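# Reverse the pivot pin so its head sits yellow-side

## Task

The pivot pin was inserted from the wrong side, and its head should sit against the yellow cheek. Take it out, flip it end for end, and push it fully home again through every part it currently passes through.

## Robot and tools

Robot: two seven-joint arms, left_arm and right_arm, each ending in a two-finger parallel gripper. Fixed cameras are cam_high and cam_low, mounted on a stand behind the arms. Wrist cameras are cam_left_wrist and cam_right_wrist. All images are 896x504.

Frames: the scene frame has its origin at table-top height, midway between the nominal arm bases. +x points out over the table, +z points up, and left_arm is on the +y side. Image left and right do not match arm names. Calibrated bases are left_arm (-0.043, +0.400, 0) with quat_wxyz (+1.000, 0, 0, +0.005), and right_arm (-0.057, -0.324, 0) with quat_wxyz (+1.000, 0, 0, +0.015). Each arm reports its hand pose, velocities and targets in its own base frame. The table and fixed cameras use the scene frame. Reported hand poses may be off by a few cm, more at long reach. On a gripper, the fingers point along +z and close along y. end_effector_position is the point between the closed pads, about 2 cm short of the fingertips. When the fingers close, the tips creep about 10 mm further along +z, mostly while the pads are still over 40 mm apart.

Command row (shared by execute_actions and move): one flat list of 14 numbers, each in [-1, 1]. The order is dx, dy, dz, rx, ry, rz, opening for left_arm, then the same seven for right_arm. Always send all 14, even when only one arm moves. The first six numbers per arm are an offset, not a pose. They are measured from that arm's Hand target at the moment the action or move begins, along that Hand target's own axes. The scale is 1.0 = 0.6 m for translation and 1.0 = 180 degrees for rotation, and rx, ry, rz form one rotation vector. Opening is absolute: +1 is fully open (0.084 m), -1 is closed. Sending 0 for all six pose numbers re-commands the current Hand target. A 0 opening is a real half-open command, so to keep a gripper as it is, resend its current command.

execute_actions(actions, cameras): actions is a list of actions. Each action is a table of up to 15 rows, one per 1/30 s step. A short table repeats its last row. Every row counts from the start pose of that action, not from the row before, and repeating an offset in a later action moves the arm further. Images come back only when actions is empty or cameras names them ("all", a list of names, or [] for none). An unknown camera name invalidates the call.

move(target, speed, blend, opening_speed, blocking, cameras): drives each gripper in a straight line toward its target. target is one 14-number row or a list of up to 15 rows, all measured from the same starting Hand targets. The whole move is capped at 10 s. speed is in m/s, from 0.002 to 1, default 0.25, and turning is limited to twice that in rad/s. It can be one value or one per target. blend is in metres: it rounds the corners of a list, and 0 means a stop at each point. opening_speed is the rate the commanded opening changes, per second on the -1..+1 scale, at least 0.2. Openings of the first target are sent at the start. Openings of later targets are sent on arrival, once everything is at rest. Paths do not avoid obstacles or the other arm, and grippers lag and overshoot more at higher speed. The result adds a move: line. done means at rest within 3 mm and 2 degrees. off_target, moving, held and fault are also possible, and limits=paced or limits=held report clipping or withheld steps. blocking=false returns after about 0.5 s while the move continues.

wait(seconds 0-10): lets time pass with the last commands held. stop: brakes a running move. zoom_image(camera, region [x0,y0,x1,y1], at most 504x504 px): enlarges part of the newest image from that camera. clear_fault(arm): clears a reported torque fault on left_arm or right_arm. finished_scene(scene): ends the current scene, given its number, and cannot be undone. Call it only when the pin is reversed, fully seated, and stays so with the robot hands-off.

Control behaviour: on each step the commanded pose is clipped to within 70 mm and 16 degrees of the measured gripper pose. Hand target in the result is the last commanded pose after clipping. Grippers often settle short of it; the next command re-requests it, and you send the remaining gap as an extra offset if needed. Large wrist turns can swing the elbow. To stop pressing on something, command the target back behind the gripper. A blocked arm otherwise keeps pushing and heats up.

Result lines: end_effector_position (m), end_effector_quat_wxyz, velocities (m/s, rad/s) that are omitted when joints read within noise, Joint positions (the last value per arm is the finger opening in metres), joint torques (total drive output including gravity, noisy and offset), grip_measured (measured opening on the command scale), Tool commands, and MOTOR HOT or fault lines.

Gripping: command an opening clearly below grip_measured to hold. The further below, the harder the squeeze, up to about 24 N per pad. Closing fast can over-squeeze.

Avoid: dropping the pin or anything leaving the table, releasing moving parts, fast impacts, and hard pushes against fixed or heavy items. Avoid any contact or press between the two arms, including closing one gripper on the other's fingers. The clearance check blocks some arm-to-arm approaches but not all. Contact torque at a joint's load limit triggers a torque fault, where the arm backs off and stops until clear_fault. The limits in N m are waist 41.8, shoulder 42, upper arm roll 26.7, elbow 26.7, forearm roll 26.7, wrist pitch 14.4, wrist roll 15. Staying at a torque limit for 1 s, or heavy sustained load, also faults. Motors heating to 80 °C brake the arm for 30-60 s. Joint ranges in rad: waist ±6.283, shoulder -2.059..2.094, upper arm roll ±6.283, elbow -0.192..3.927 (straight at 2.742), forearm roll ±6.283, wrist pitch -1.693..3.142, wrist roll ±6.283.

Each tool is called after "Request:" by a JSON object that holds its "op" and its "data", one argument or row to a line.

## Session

Request:
{"op": "execute_actions", "data": {
  "actions": []
}}

Scene clock: 0.00 s.
left_arm: end_effector_position=(+0.0039, -0.4456, +0.1492) grip_measured=+1.00 end_effector_quat_wxyz=(-0.455, -0.415, +0.746, -0.254) | right_arm: end_effector_position=(+0.3230, -0.1352, +0.1225) grip_measured=+1.00 end_effector_quat_wxyz=(+0.160, +0.713, -0.670, +0.131)
Joint positions: left_arm=[-2.827 -1.148 1.503 0.301 -0.537 -0.355 1.753 0.084] | right_arm=[-0.719 -0.313 0.529 0.453 -0.401 0.706 1.607 0.084]
Joint velocities: within noise
Joint torques (N m): no reading
Hand target: left_arm +0.0039, -0.4456, +0.1492; -0.455, -0.415, +0.746, -0.254 | right_arm +0.3230, -0.1352, +0.1225; +0.160, +0.713, -0.670, +0.131
Tool commands: left_gripper/opening=+1.0 right_gripper/opening=+1.0

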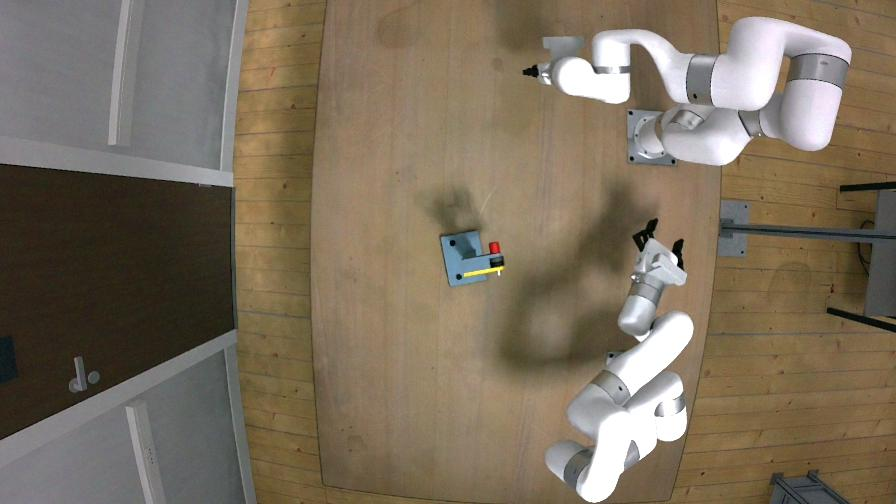

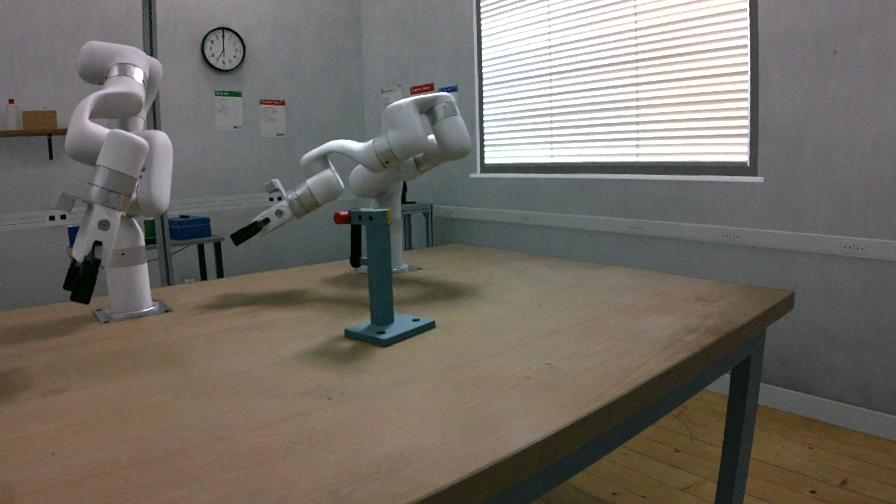

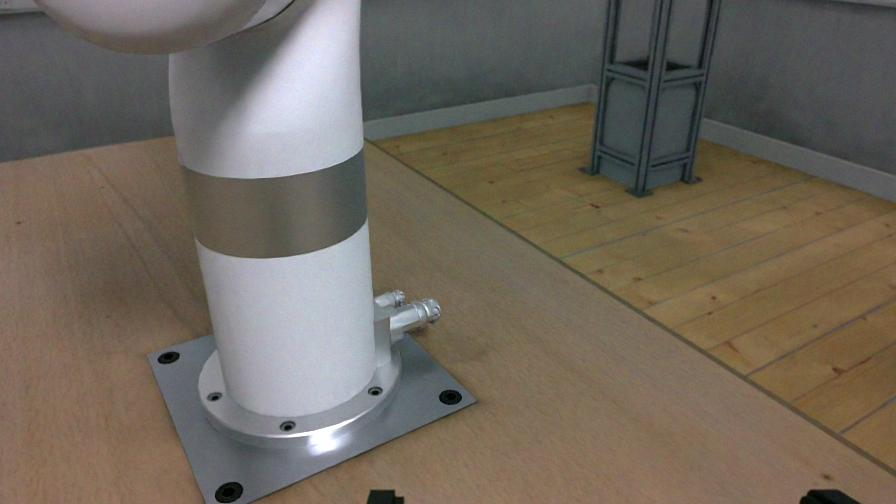

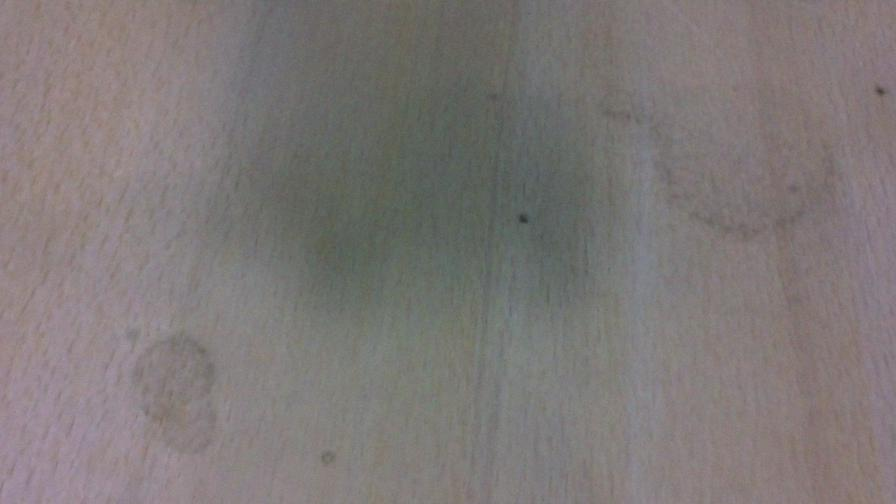

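Request:
{"op": "zoom_image", "data": {
  "camera": "cam_high",
  "region": [430, 220, 530, 300]
}}

Request:
{"op": "zoom_image", "data": {
  "camera": "cam_low",
  "region": [310, 190, 450, 350]
}}

Scaled by 5.040 from the camera's 896x504 image, which has a finer 1280x720 frame.

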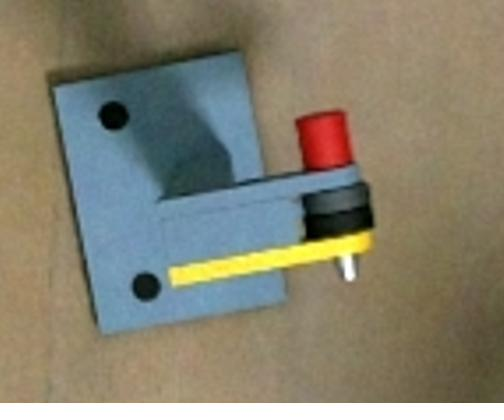

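Scaled by 3.150 from the camera's 896x504 image, which has a finer 1280x720 frame.

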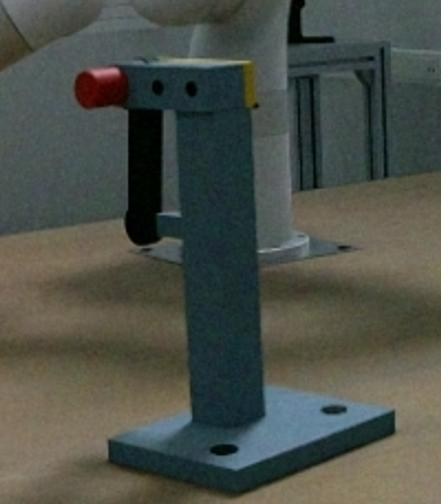

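Request:
{"op": "move", "data": {
  "target": [
    [0.216,-0.284,-0.3085,-0.16,-0.0666,0.263,1,0,0,0,0,0,0,1],
    [0.0618,-0.6115,-0.5377,-0.4011,-0.1664,0.6567,1,0,0,0,0,0,0,1]
  ],
  "blend": 0.04,
  "speed": 0.2,
  "cameras": ["all"]
}}

Scene clock: 44.67 s.
left_arm: end_effector_position=(+0.4579, -0.4093, +0.3300) grip_measured=+1.00 end_effector_quat_wxyz=(+0.000, +0.620, +0.785, +0.000) | right_arm: end_effector_position=(+0.3230, -0.1352, +0.1225) grip_measured=+1.00 end_effector_quat_wxyz=(+0.160, +0.713, -0.670, +0.131)
Joint positions: left_arm=[-3.313 -0.857 1.837 2.231 0.852 1.819 3.403 0.084] | right_arm=[-0.719 -0.313 0.529 0.453 -0.401 0.706 1.607 0.084]
Joint torques (N m): left_arm=[4.25 31.55 -17.93 4.95 1.82 -2.86 0.65] | right_arm=[0.39 -8.06 -2.29 15.61 0.07 -1.5 0.08]
Hand target: left_arm +0.4579, -0.4092, +0.3300; +0.000, +0.620, +0.785, +0.000 | right_arm +0.3230, -0.1352, +0.1225; +0.160, +0.713, -0.670, +0.131
Off the commanded pose: left_arm 0.000 m, 0 deg | right_arm 0.000 m, 0 deg.
move: done

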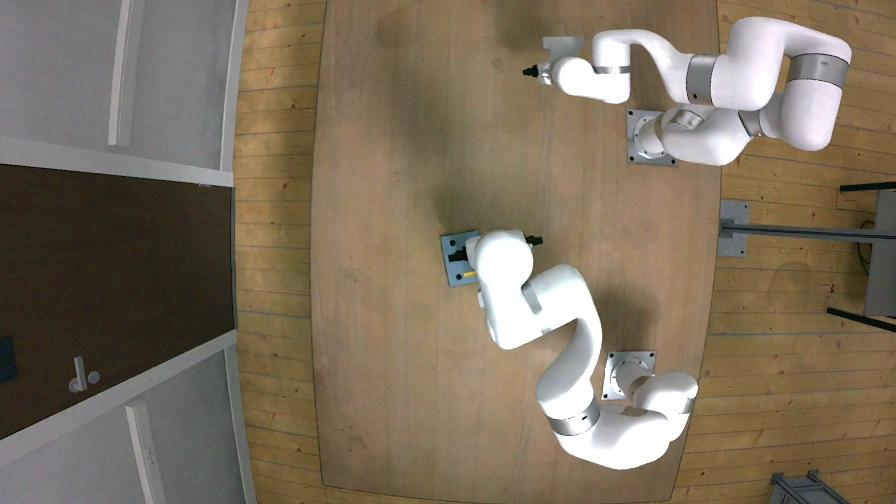

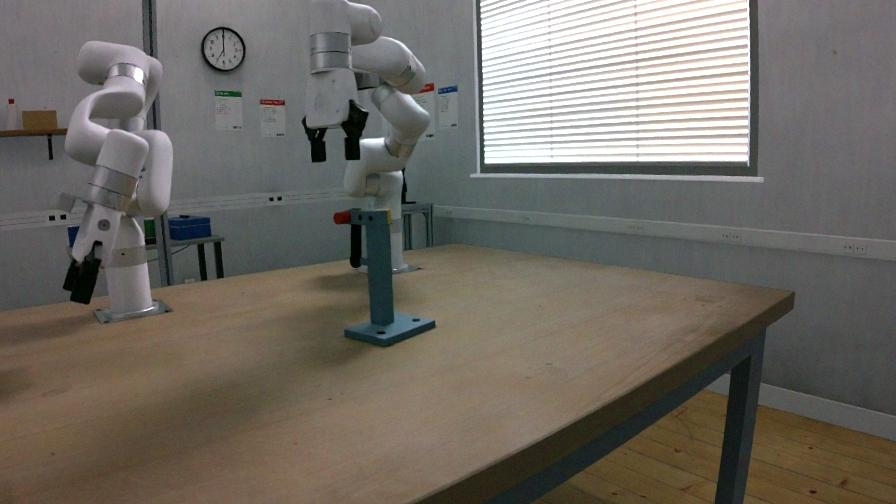

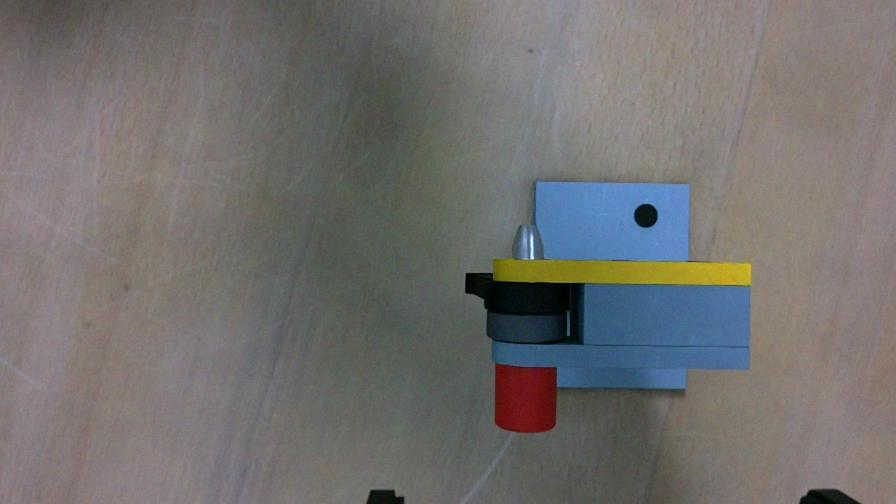

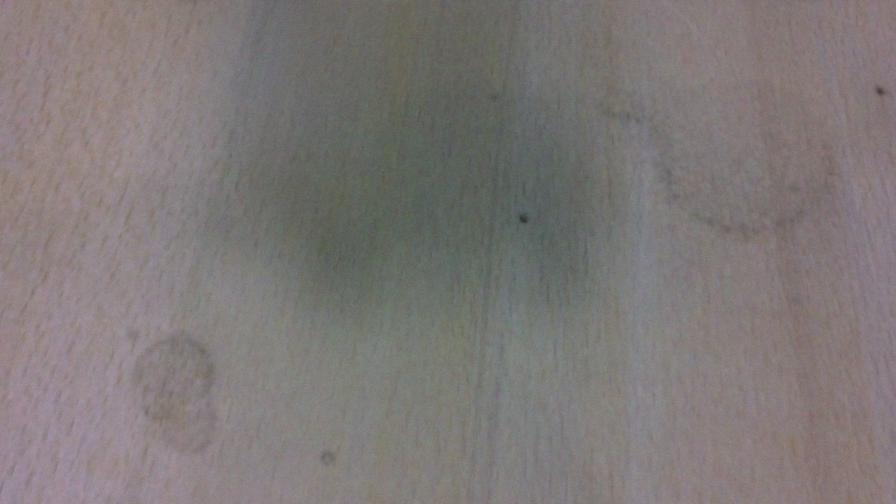

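Request:
{"op": "move", "data": {
  "target": [0.0192,-0.005,0.1167,0,0,0.0061,1,0,0,0,0,0,0,1],
  "speed": 0.2,
  "cameras": ["cam_low","cam_left_wrist"]
}}

Request:
{"op": "zoom_image", "data": {
  "camera": "cam_low",
  "region": [290, 150, 420, 280]
}}

Scene clock: 54.27 s.
left_arm: end_effector_position=(+0.4523, -0.3987, +0.2599) grip_measured=+1.00 end_effector_quat_wxyz=(+0.000, +0.627, +0.779, +0.000) | right_arm: end_effector_position=(+0.3230, -0.1352, +0.1225) grip_measured=+1.00 end_effector_quat_wxyz=(+0.160, +0.713, -0.670, +0.131)
Joint positions: left_arm=[-3.093 -0.872 1.779 1.869 0.848 1.61 3.335 0.084] | right_arm=[-0.719 -0.313 0.529 0.453 -0.401 0.706 1.607 0.084]
Joint torques (N m): left_arm=[4.1 24.24 -22.37 5.68 1.88 -2.74 -0.97] | right_arm=[0.28 -8.1 -2.23 15.71 -0.3 -1.53 0.08]
Hand target: left_arm +0.4523, -0.3986, +0.2600; +0.000, +0.627, +0.779, +0.000 | right_arm +0.3230, -0.1352, +0.1225; +0.160, +0.713, -0.670, +0.131
Off the commanded pose: left_arm 0.000 m, 0 deg | right_arm 0.000 m, 0 deg.
move: done
Images, in order (width x height): cam_low 896x504, cam_left_wrist 896x504.

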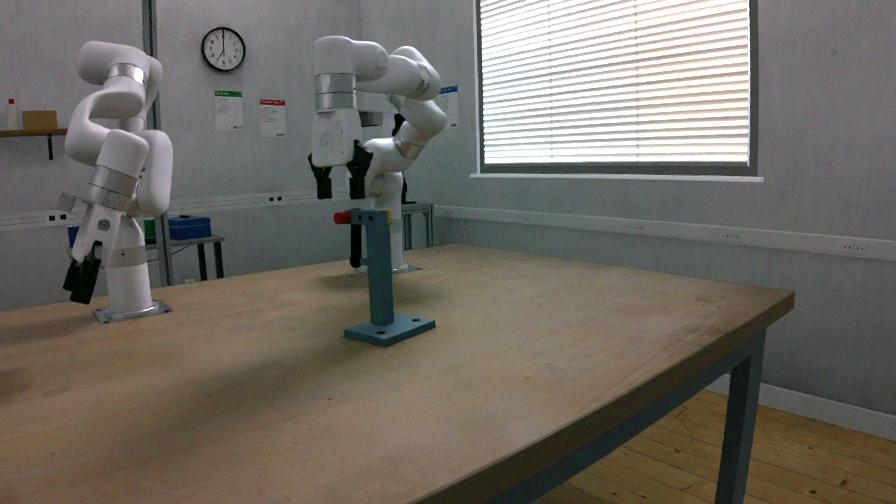

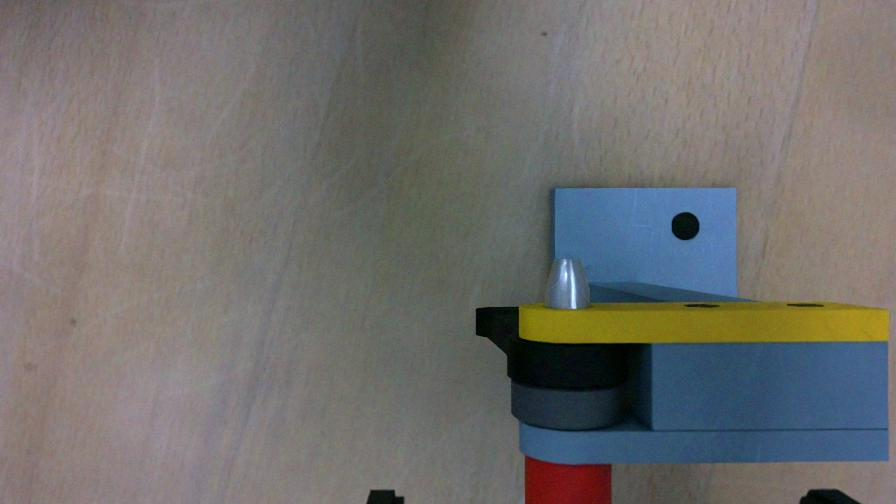

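Scaled by 3.877 from the camera's 896x504 image, which has a finer 1280x720 frame.

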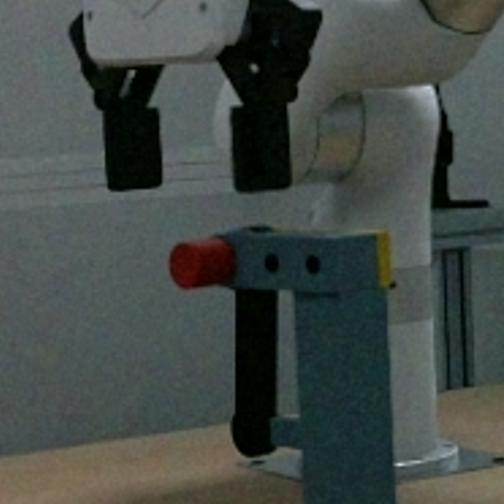

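Request:
{"op": "move", "data": {
  "target": [
    [-0.0058,0,0,0,0,0,0,0,0,0,0,0,0,1],
    [-0.0058,0,0.0508,0,0,0,0,0,0,0,0,0,0,1]
  ],
  "speed": 0.06,
  "cameras": ["cam_low","cam_left_wrist"]
}}

Request:
{"op": "zoom_image", "data": {
  "camera": "cam_low",
  "region": [300, 170, 400, 270]
}}

Scene clock: 66.40 s.
left_arm: end_effector_position=(+0.4530, -0.4020, +0.2295) grip_measured=-0.01 end_effector_quat_wxyz=(+0.000, +0.627, +0.779, +0.000) | right_arm: end_effector_position=(+0.3230, -0.1352, +0.1225) grip_measured=+1.00 end_effector_quat_wxyz=(+0.160, +0.713, -0.670, +0.131)
Joint positions: left_arm=[-3.078 -0.902 1.794 1.807 0.872 1.548 3.313 0.044] | right_arm=[-0.719 -0.313 0.529 0.453 -0.401 0.706 1.607 0.084]
Joint torques (N m): left_arm=[4.19 19.96 -17.87 5.72 1.95 -2.9 -1.02] | right_arm=[0.28 -8.18 -2.47 15.66 -0.2 -1.58 0.06]
Hand target: left_arm +0.4530, -0.4020, +0.2295; +0.000, +0.627, +0.779, +0.000 | right_arm +0.3230, -0.1352, +0.1225; +0.160, +0.713, -0.670, +0.131
Off the commanded pose: left_arm 0.000 m, 0 deg | right_arm 0.000 m, 0 deg.
move: done
Images, in order (width x height): cam_low 896x504, cam_left_wrist 896x504.

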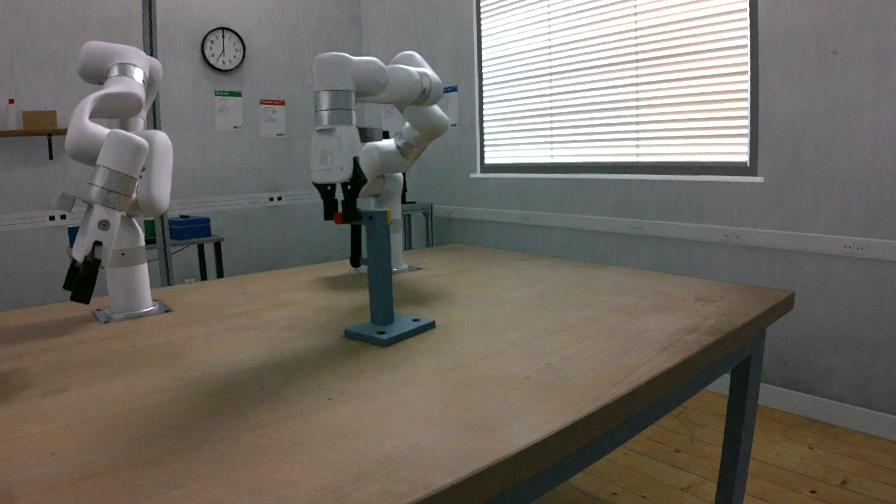

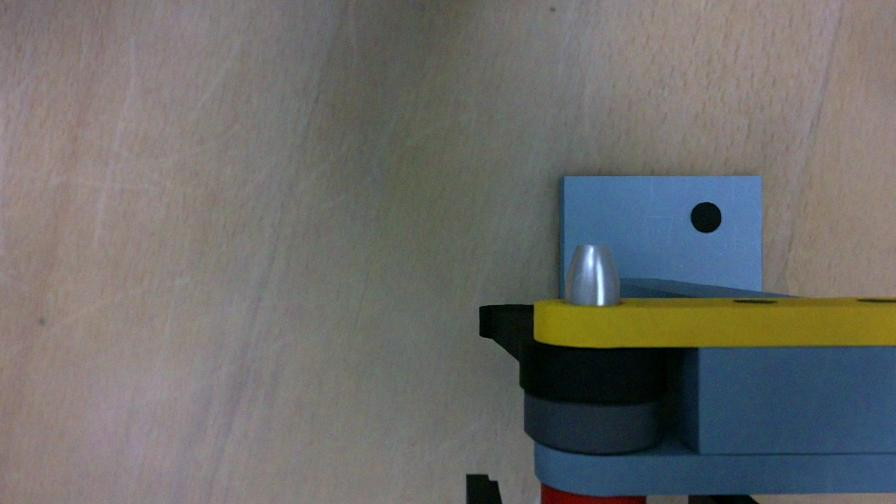

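Scaled by 5.040 from the camera's 896x504 image, which has a finer 1280x720 frame.

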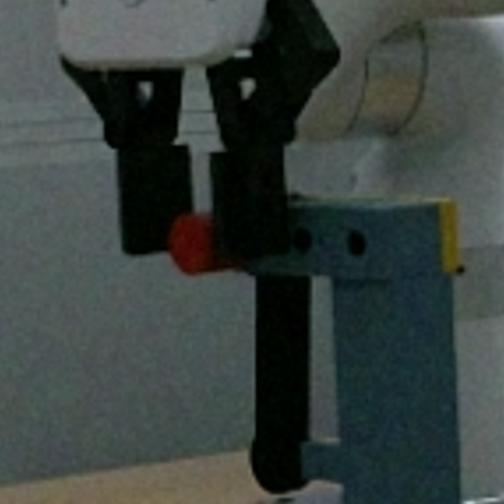

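Request:
{"op": "move", "data": {
  "target": [
    [0,0.0005,0.008,0,0,0,0,0,0,0,0,0,0,1],
    [0,0.0005,0.008,0,0,0,-0.8,0,0,0,0,0,0,1]
  ],
  "speed": 0.04,
  "opening_speed": 0.8,
  "cameras": ["cam_low","cam_left_wrist"]
}}

Request:
{"op": "zoom_image", "data": {
  "camera": "cam_low",
  "region": [300, 170, 400, 270]
}}

Scene clock: 79.73 s.
left_arm: end_effector_position=(+0.4533, -0.4019, +0.2247) grip_measured=-0.49 end_effector_quat_wxyz=(+0.000, +0.627, +0.779, +0.000) | right_arm: end_effector_position=(+0.3230, -0.1352, +0.1225) grip_measured=+1.00 end_effector_quat_wxyz=(+0.160, +0.713, -0.670, +0.131)
Joint positions: left_arm=[-3.074 -0.907 1.797 1.797 0.876 1.538 3.31 0.022] | right_arm=[-0.719 -0.313 0.529 0.453 -0.401 0.706 1.607 0.084]
Joint torques (N m): left_arm=[4.33 21.03 -17.91 10.64 2.21 -2.63 -0.56] | right_arm=[0.45 -8.29 -2.43 15.76 -0.13 -1.54 0.27]
Hand target: left_arm +0.4533, -0.4019, +0.2247; +0.000, +0.627, +0.779, +0.000 | right_arm +0.3230, -0.1352, +0.1225; +0.160, +0.713, -0.670, +0.131
Off the commanded pose: left_arm 0.000 m, 0 deg | right_arm 0.000 m, 0 deg.
move: done
Images, in order (width x height): cam_low 896x504, cam_left_wrist 896x504.

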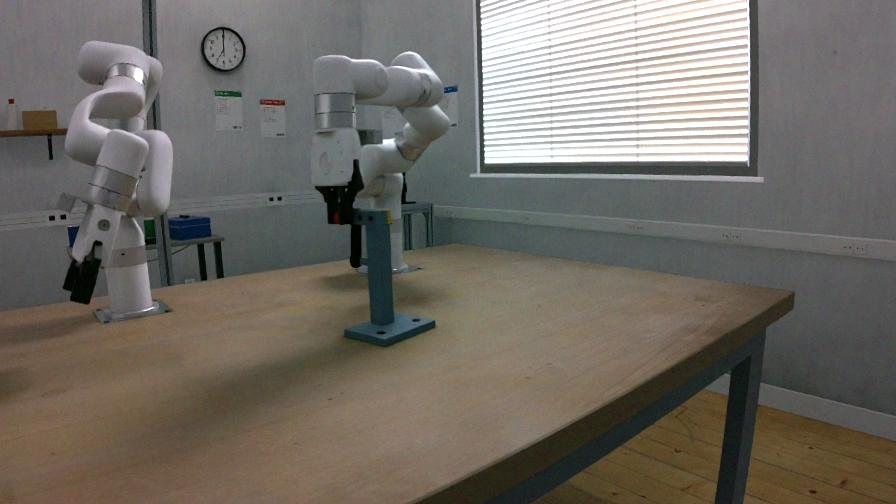

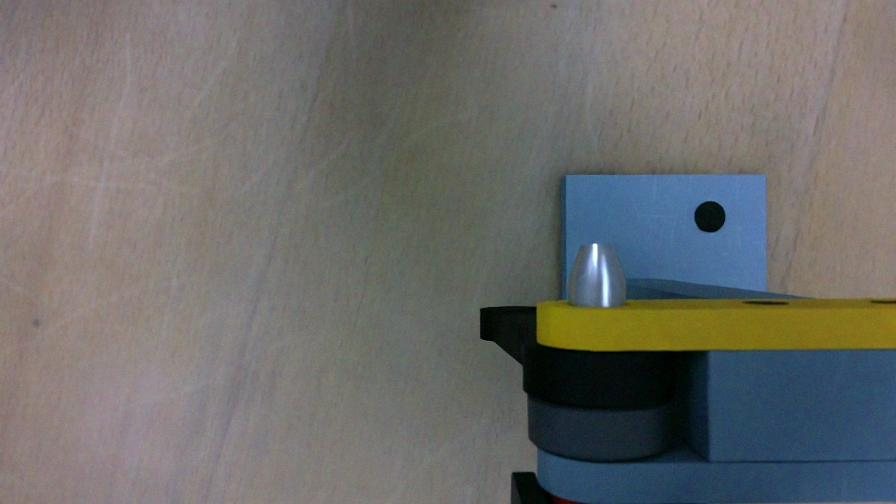

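Scaled by 5.040 from the camera's 896x504 image, which has a finer 1280x720 frame.

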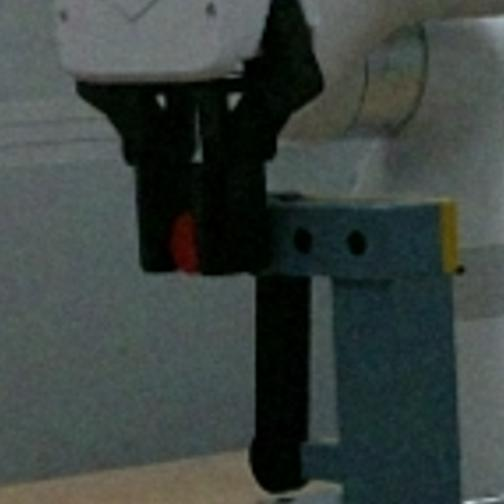

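Request:
{"op": "move", "data": {
  "target": [
    [0,0,0,0,0,0,-0.8,-0.3155,0.0242,-0.2602,0.292,0.170,-0.181,1],
    [0,0,0,0,0,0,-0.8,-0.5505,0.0103,-0.3458,0.4866,0.2836,-0.3024,1],
    [0,0,0,0,0,0,-0.8,-0.668,-0.0743,-0.385,0.4866,0.2836,-0.3024,1]
  ],
  "blend": 0.04,
  "speed": 0.15,
  "cameras": ["all"]
}}

Scene clock: 101.17 s.
left_arm: end_effector_position=(+0.4533, -0.4019, +0.2247) grip_measured=-0.49 end_effector_quat_wxyz=(+0.000, +0.627, +0.779, +0.000) | right_arm: end_effector_position=(+0.3078, +0.0243, +0.1683) grip_measured=+1.00 end_effector_quat_wxyz=(+0.073, +0.805, -0.414, +0.419)
Joint positions: left_arm=[-3.074 -0.907 1.797 1.797 0.876 1.538 3.31 0.022] | right_arm=[-0.112 -0.991 0.769 0.019 -0.375 0.461 1.768 0.084]
Joint torques (N m): left_arm=[5.79 25.88 -18 10.81 2.67 -1.54 0.45] | right_arm=[-5.1 6.77 -7.49 17.32 2.15 0.92 -2.27]
Hand target: left_arm +0.4533, -0.4019, +0.2247; +0.000, +0.627, +0.779, +0.000 | right_arm +0.3078, +0.0243, +0.1682; +0.074, +0.805, -0.414, +0.419 (not the last commanded pose)
Off the commanded pose: left_arm 0.000 m, 0 deg | right_arm 0.305 m, 68 deg.
move: held (right_arm; a check stopped the path); path passed 0 of 3 targets; limits=held
pose unreachable (right arm): on one or more control steps of this call, first in action 0 (counted from 0), this arm could not follow its commanded pose, so it was not sent that pose on those steps. It may still have moved: this result reports where it is.
cause: moving toward the commanded pose would bring two parts of the arm too close to each other (joints 3 (upper arm roll) to 6 (wrist pitch) lie between them).

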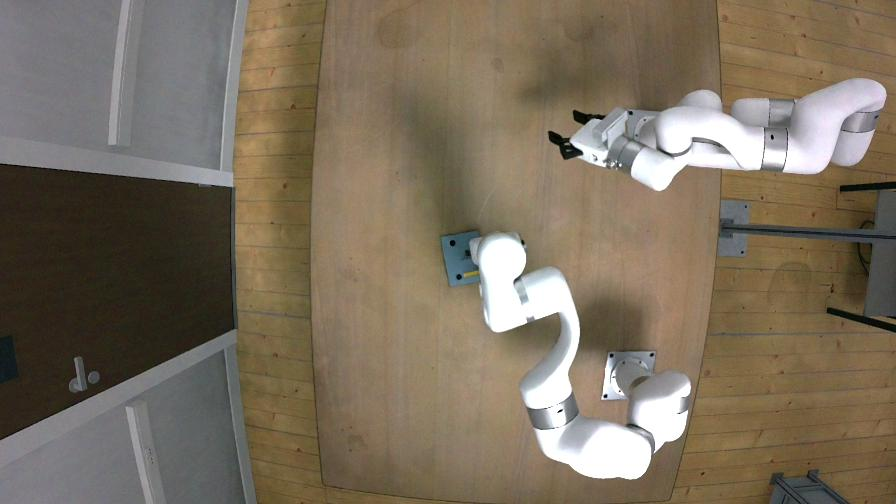

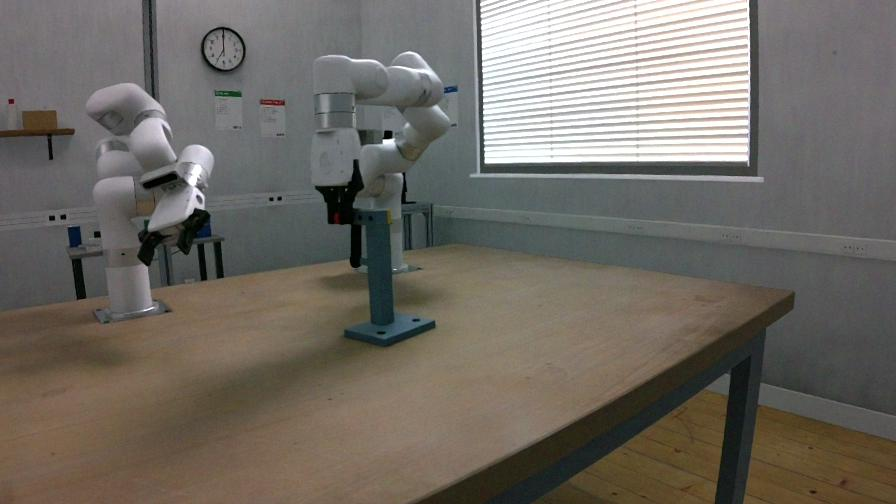

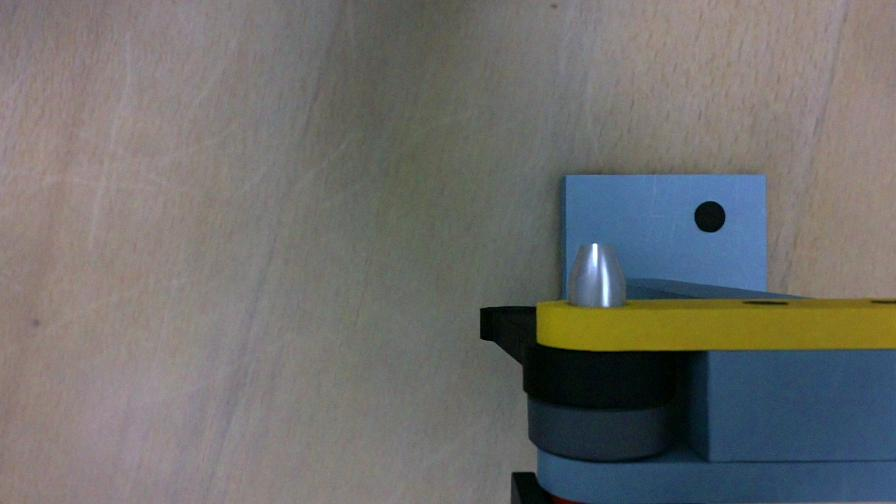

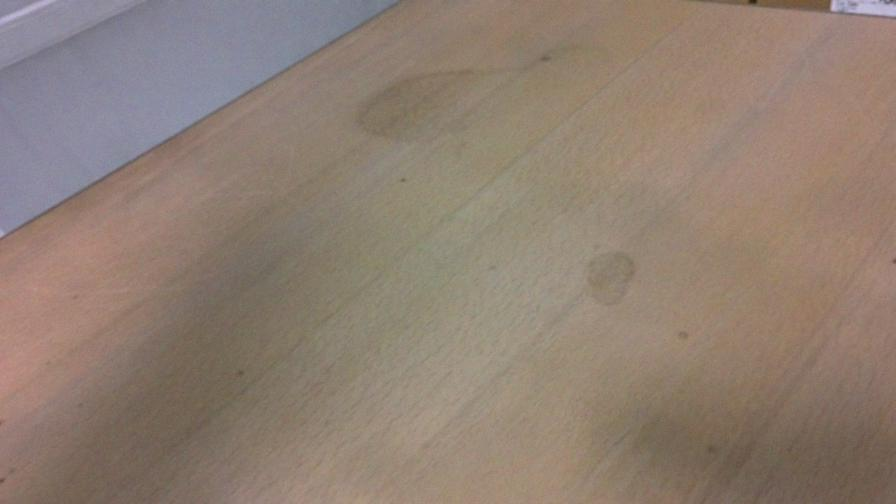

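Request:
{"op": "move", "data": {
  "target": [
    [0,0,0,0,0,0,-0.8,0.263,-0.139,0.008,0.145,0.084,-0.09,1],
    [0,0,0,0,0,0,-0.8,0.041,-0.306,-0.188,0.289,0.1677,-0.18,1]
  ],
  "blend": 0.04,
  "speed": 0.15,
  "cameras": ["cam_high","cam_low","cam_right_wrist"]
}}

Scene clock: 115.60 s.
left_arm: end_effector_position=(+0.4533, -0.4019, +0.2247) grip_measured=-0.49 end_effector_quat_wxyz=(+0.000, +0.627, +0.779, +0.000) | right_arm: end_effector_position=(+0.4129, +0.0156, +0.3000) grip_measured=+1.00 end_effector_quat_wxyz=(-0.011, +0.780, -0.136, +0.611)
Joint positions: left_arm=[-3.074 -0.907 1.797 1.797 0.876 1.538 3.31 0.022] | right_arm=[-1.002 -0.974 0.886 0.086 -0.519 -0.758 1.239 0.084]
Joint torques (N m): left_arm=[7.24 25.85 -17.69 10.75 2.61 -1.54 0.56] | right_arm=[-4.83 8.59 -10.3 15.7 0.14 0.49 -1.88]
Hand target: left_arm +0.4533, -0.4019, +0.2247; +0.000, +0.627, +0.779, +0.000 | right_arm +0.4129, +0.0155, +0.3000; -0.011, +0.780, -0.136, +0.611 (not the last commanded pose)
Off the commanded pose: left_arm 0.000 m, 0 deg | right_arm 0.168 m, 28 deg.
move: held (right_arm; a check stopped the path); path passed 1 of 2 targets; limits=held
pose unreachable (right arm): on one or more control steps of this call, first in action 0 (counted from 0), this arm could not follow its commanded pose, so it was not sent that pose on those steps. It may still have moved: this result reports where it is.
cause: moving toward the commanded pose would bring two parts of the arm too close to each other (joints 3 (upper arm roll) to 5 (forearm roll) lie between them).
Images, in order (width x height): cam_high 896x504, cam_low 896x504, cam_right_wrist 896x504.

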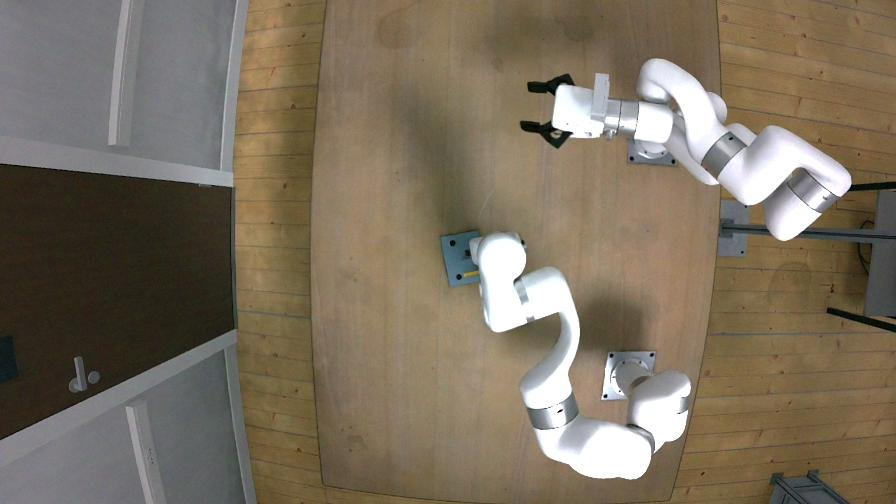

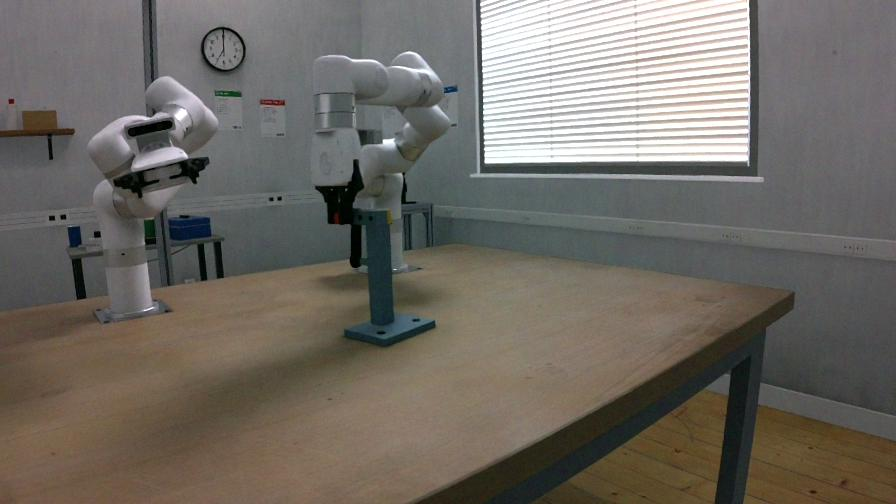

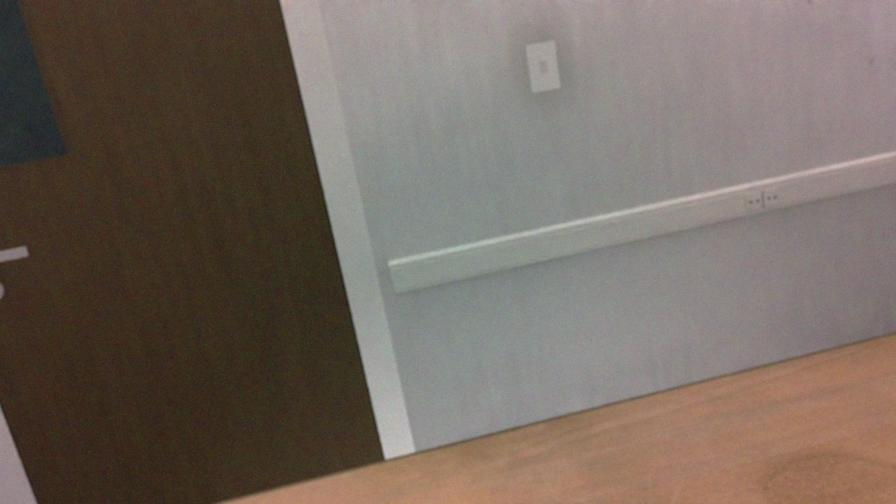

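Request:
{"op": "move", "data": {
  "target": [
    [0,0,0,0,0,0,-0.8,0.158,0.051,0.1615,0,0,0,1],
    [0,0,0,0,0,0,-0.8,0.069,-0.01,0.134,0.552,0.008,-0.115,1]
  ],
  "blend": 0.02,
  "speed": 0.2,
  "cameras": ["cam_high","cam_low"]
}}

Scene clock: 131.70 s.
left_arm: end_effector_position=(+0.4533, -0.4019, +0.2247) grip_measured=-0.49 end_effector_quat_wxyz=(+0.000, +0.627, +0.779, +0.000) | right_arm: end_effector_position=(+0.4999, -0.0001, +0.3201) grip_measured=+1.00 end_effector_quat_wxyz=(+0.500, -0.500, -0.500, -0.500)
Joint positions: left_arm=[-3.074 -0.907 1.797 1.797 0.876 1.538 3.31 0.022] | right_arm=[-0.712 1.151 0.7 2.197 -2.284 -1.691 1.235 0.084]
Joint torques (N m): left_arm=[8.56 25.78 -17.45 10.77 2.46 -1.46 0.4] | right_arm=[5.19 -22.55 5.82 13.97 -0.75 -2.76 2.02]
Hand target: left_arm +0.4533, -0.4019, +0.2247; +0.000, +0.627, +0.779, +0.000 | right_arm +0.4999, -0.0001, +0.3201; +0.500, -0.500, -0.500, -0.500
Off the commanded pose: left_arm 0.000 m, 0 deg | right_arm 0.000 m, 0 deg.
move: done
Images, in order (width x height): cam_high 896x504, cam_low 896x504.

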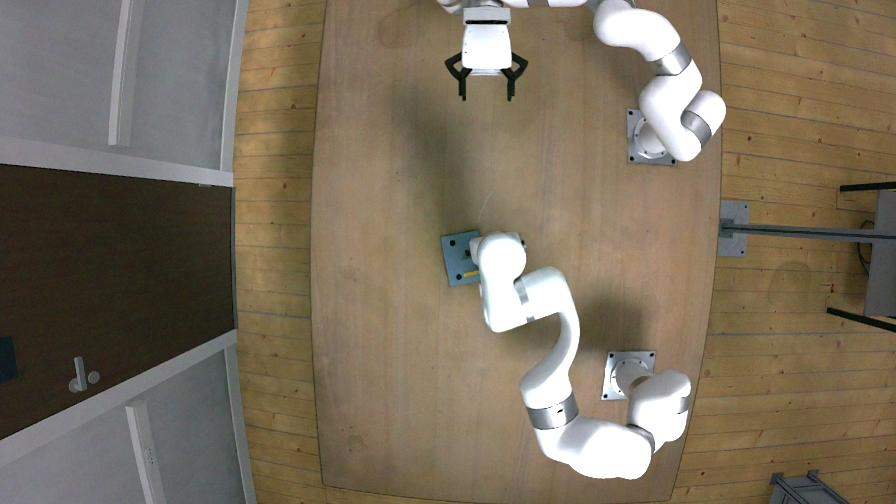

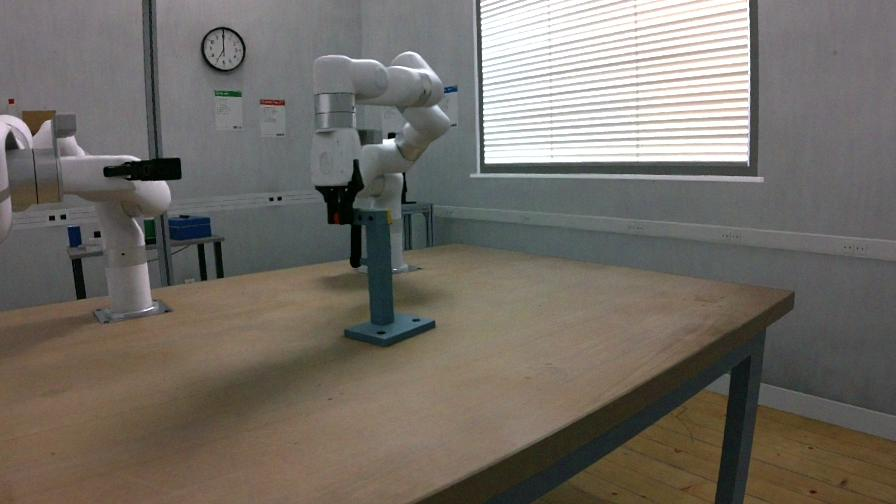

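Request:
{"op": "move", "data": {
  "target": [
    [0,0,0,0,0,0,-0.8,-0.1,-0.28,0.2,-0.2,0,0,1],
    [0,0,0,0,0,0,-0.8,-0.2,-0.3167,0.367,-0.38,0,0,1],
    [0,0,0,0,0,0,-0.8,-0.2492,-0.2555,0.5442,-0.4378,0,0,1]
  ],
  "blend": 0.04,
  "speed": 0.15,
  "cameras": ["all"]
}}

Request:
{"op": "zoom_image", "data": {
  "camera": "cam_right_wrist",
  "region": [400, 180, 700, 480]
}}

Scene clock: 140.43 s.
left_arm: end_effector_position=(+0.4533, -0.4019, +0.2247) grip_measured=-0.49 end_effector_quat_wxyz=(+0.000, +0.627, +0.779, +0.000) | right_arm: end_effector_position=(+0.3310, +0.1270, +0.2549) grip_measured=+1.00 end_effector_quat_wxyz=(-0.311, +0.638, +0.312, +0.631)
Joint positions: left_arm=[-3.074 -0.907 1.797 1.797 0.876 1.538 3.31 0.022] | right_arm=[-1.636 0.715 1.06 0.183 -1.472 -0.958 -0.232 0.084]
Joint torques (N m): left_arm=[8.73 25.8 -17.28 10.81 2.4 -1.54 0.43] | right_arm=[-4.63 -13.66 9.21 3.89 -2.47 -0.2 2.06]
Hand target: left_arm +0.4533, -0.4019, +0.2247; +0.000, +0.627, +0.779, +0.000 | right_arm +0.3310, +0.1270, +0.2549; -0.311, +0.638, +0.312, +0.631 (not the last commanded pose)
Off the commanded pose: left_arm 0.000 m, 0 deg | right_arm 0.217 m, 41 deg.
move: held (right_arm; a check stopped the path); path passed 0 of 3 targets; limits=held
pose unreachable (right arm): on one or more control steps of this call, first in action 0 (counted from 0), this arm could not follow its commanded pose, so it was not sent that pose on those steps. It may still have moved: this result reports where it is.
cause: moving toward the commanded pose would bring two parts of the arm too close to each other (joints 3 (upper arm roll) to 5 (forearm roll) lie between them).

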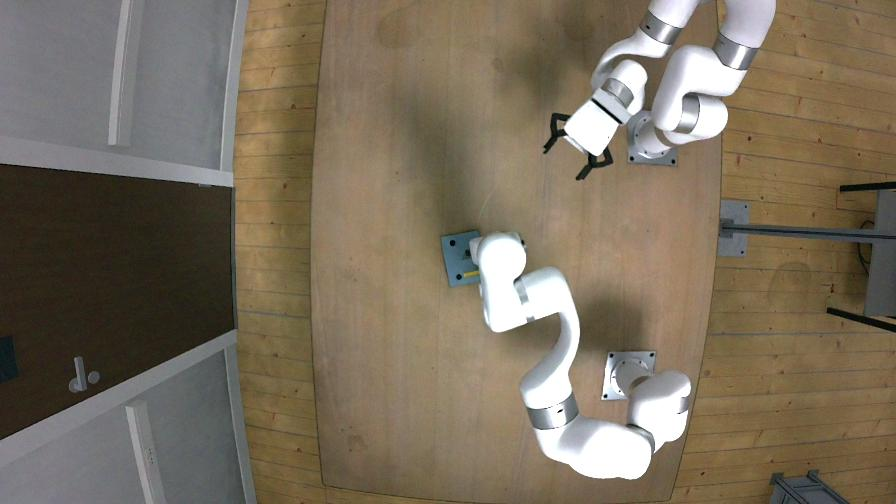

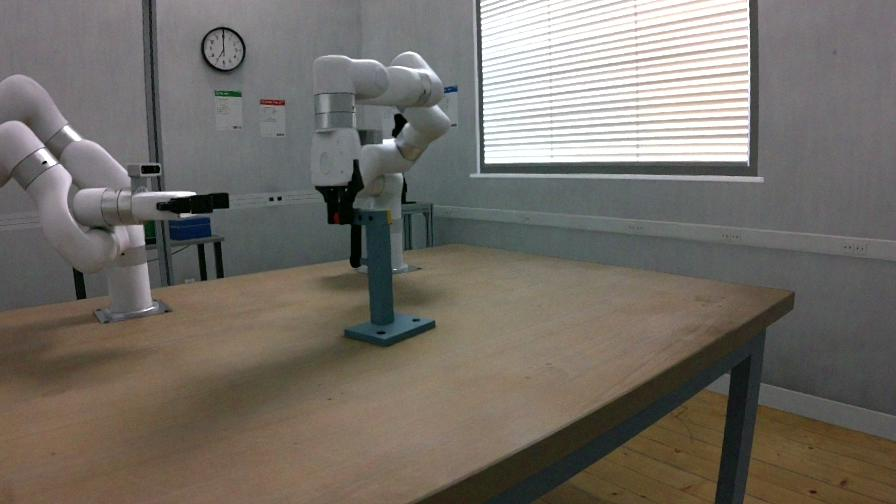

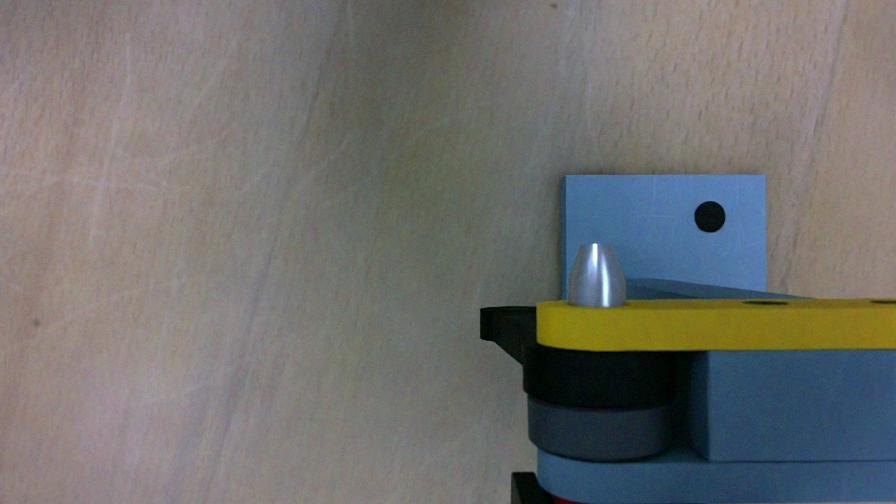

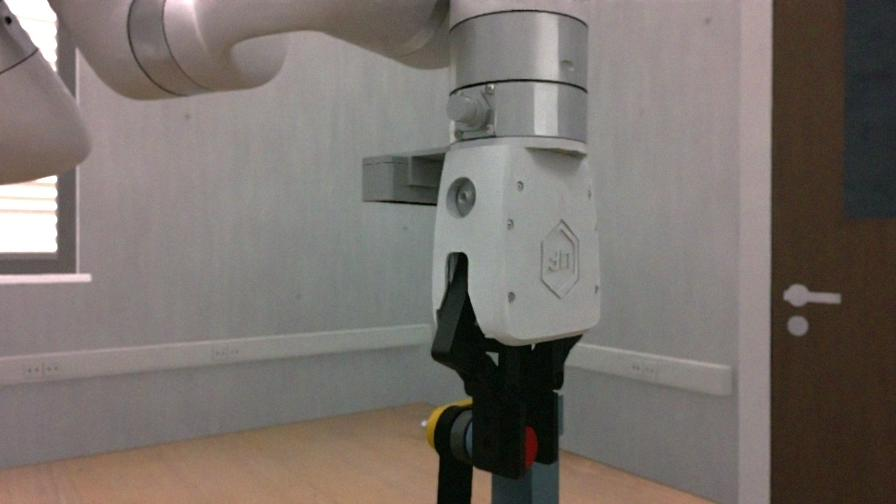

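Scaled by 1.680 from the camera's 896x504 image, which has a finer 1280x720 frame.

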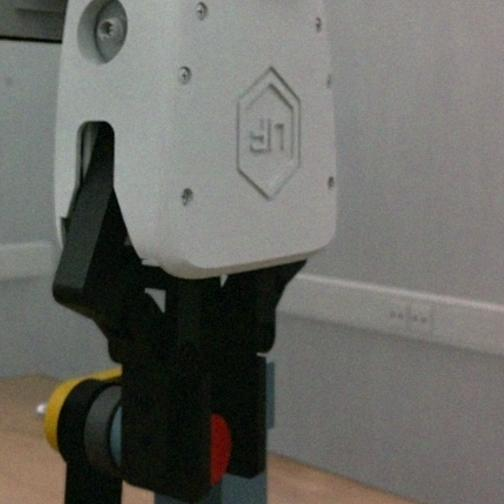

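Request:
{"op": "move", "data": {
  "target": [0,0,0,0,0,0,-0.8,0.075,0.2463,-0.0767,0.162,-0.477,-0.165,1],
  "speed": 0.2,
  "cameras": ["cam_high"]
}}

Scene clock: 202.13 s.
left_arm: end_effector_position=(+0.4533, -0.4019, +0.2247) grip_measured=-0.49 end_effector_quat_wxyz=(+0.000, +0.627, +0.779, +0.000) | right_arm: end_effector_position=(+0.4203, +0.0005, +0.2998) grip_measured=+1.00 end_effector_quat_wxyz=(-0.001, +0.707, +0.707, +0.001)
Joint positions: left_arm=[-3.074 -0.907 1.797 1.797 0.876 1.538 3.31 0.022] | right_arm=[-2.339 -0.669 1.742 1.7 -2.481 -1.568 1.017 0.084]
Joint torques (N m): left_arm=[8.76 25.63 -17.11 10.84 2.18 -1.47 0.41] | right_arm=[-4.83 10.92 -8.2 14.15 -2.07 -3.86 -2.03]
Hand target: left_arm +0.4533, -0.4019, +0.2247; +0.000, +0.627, +0.779, +0.000 | right_arm +0.4203, +0.0005, +0.2998; -0.001, +0.707, +0.707, +0.001
Off the commanded pose: left_arm 0.000 m, 0 deg | right_arm 0.000 m, 0 deg.
move: done
Images, in order (width x height): cam_high 896x504.

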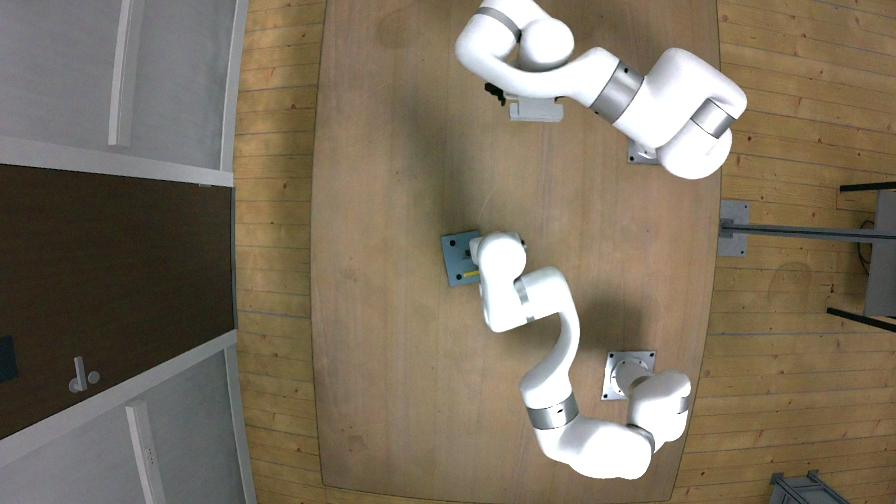

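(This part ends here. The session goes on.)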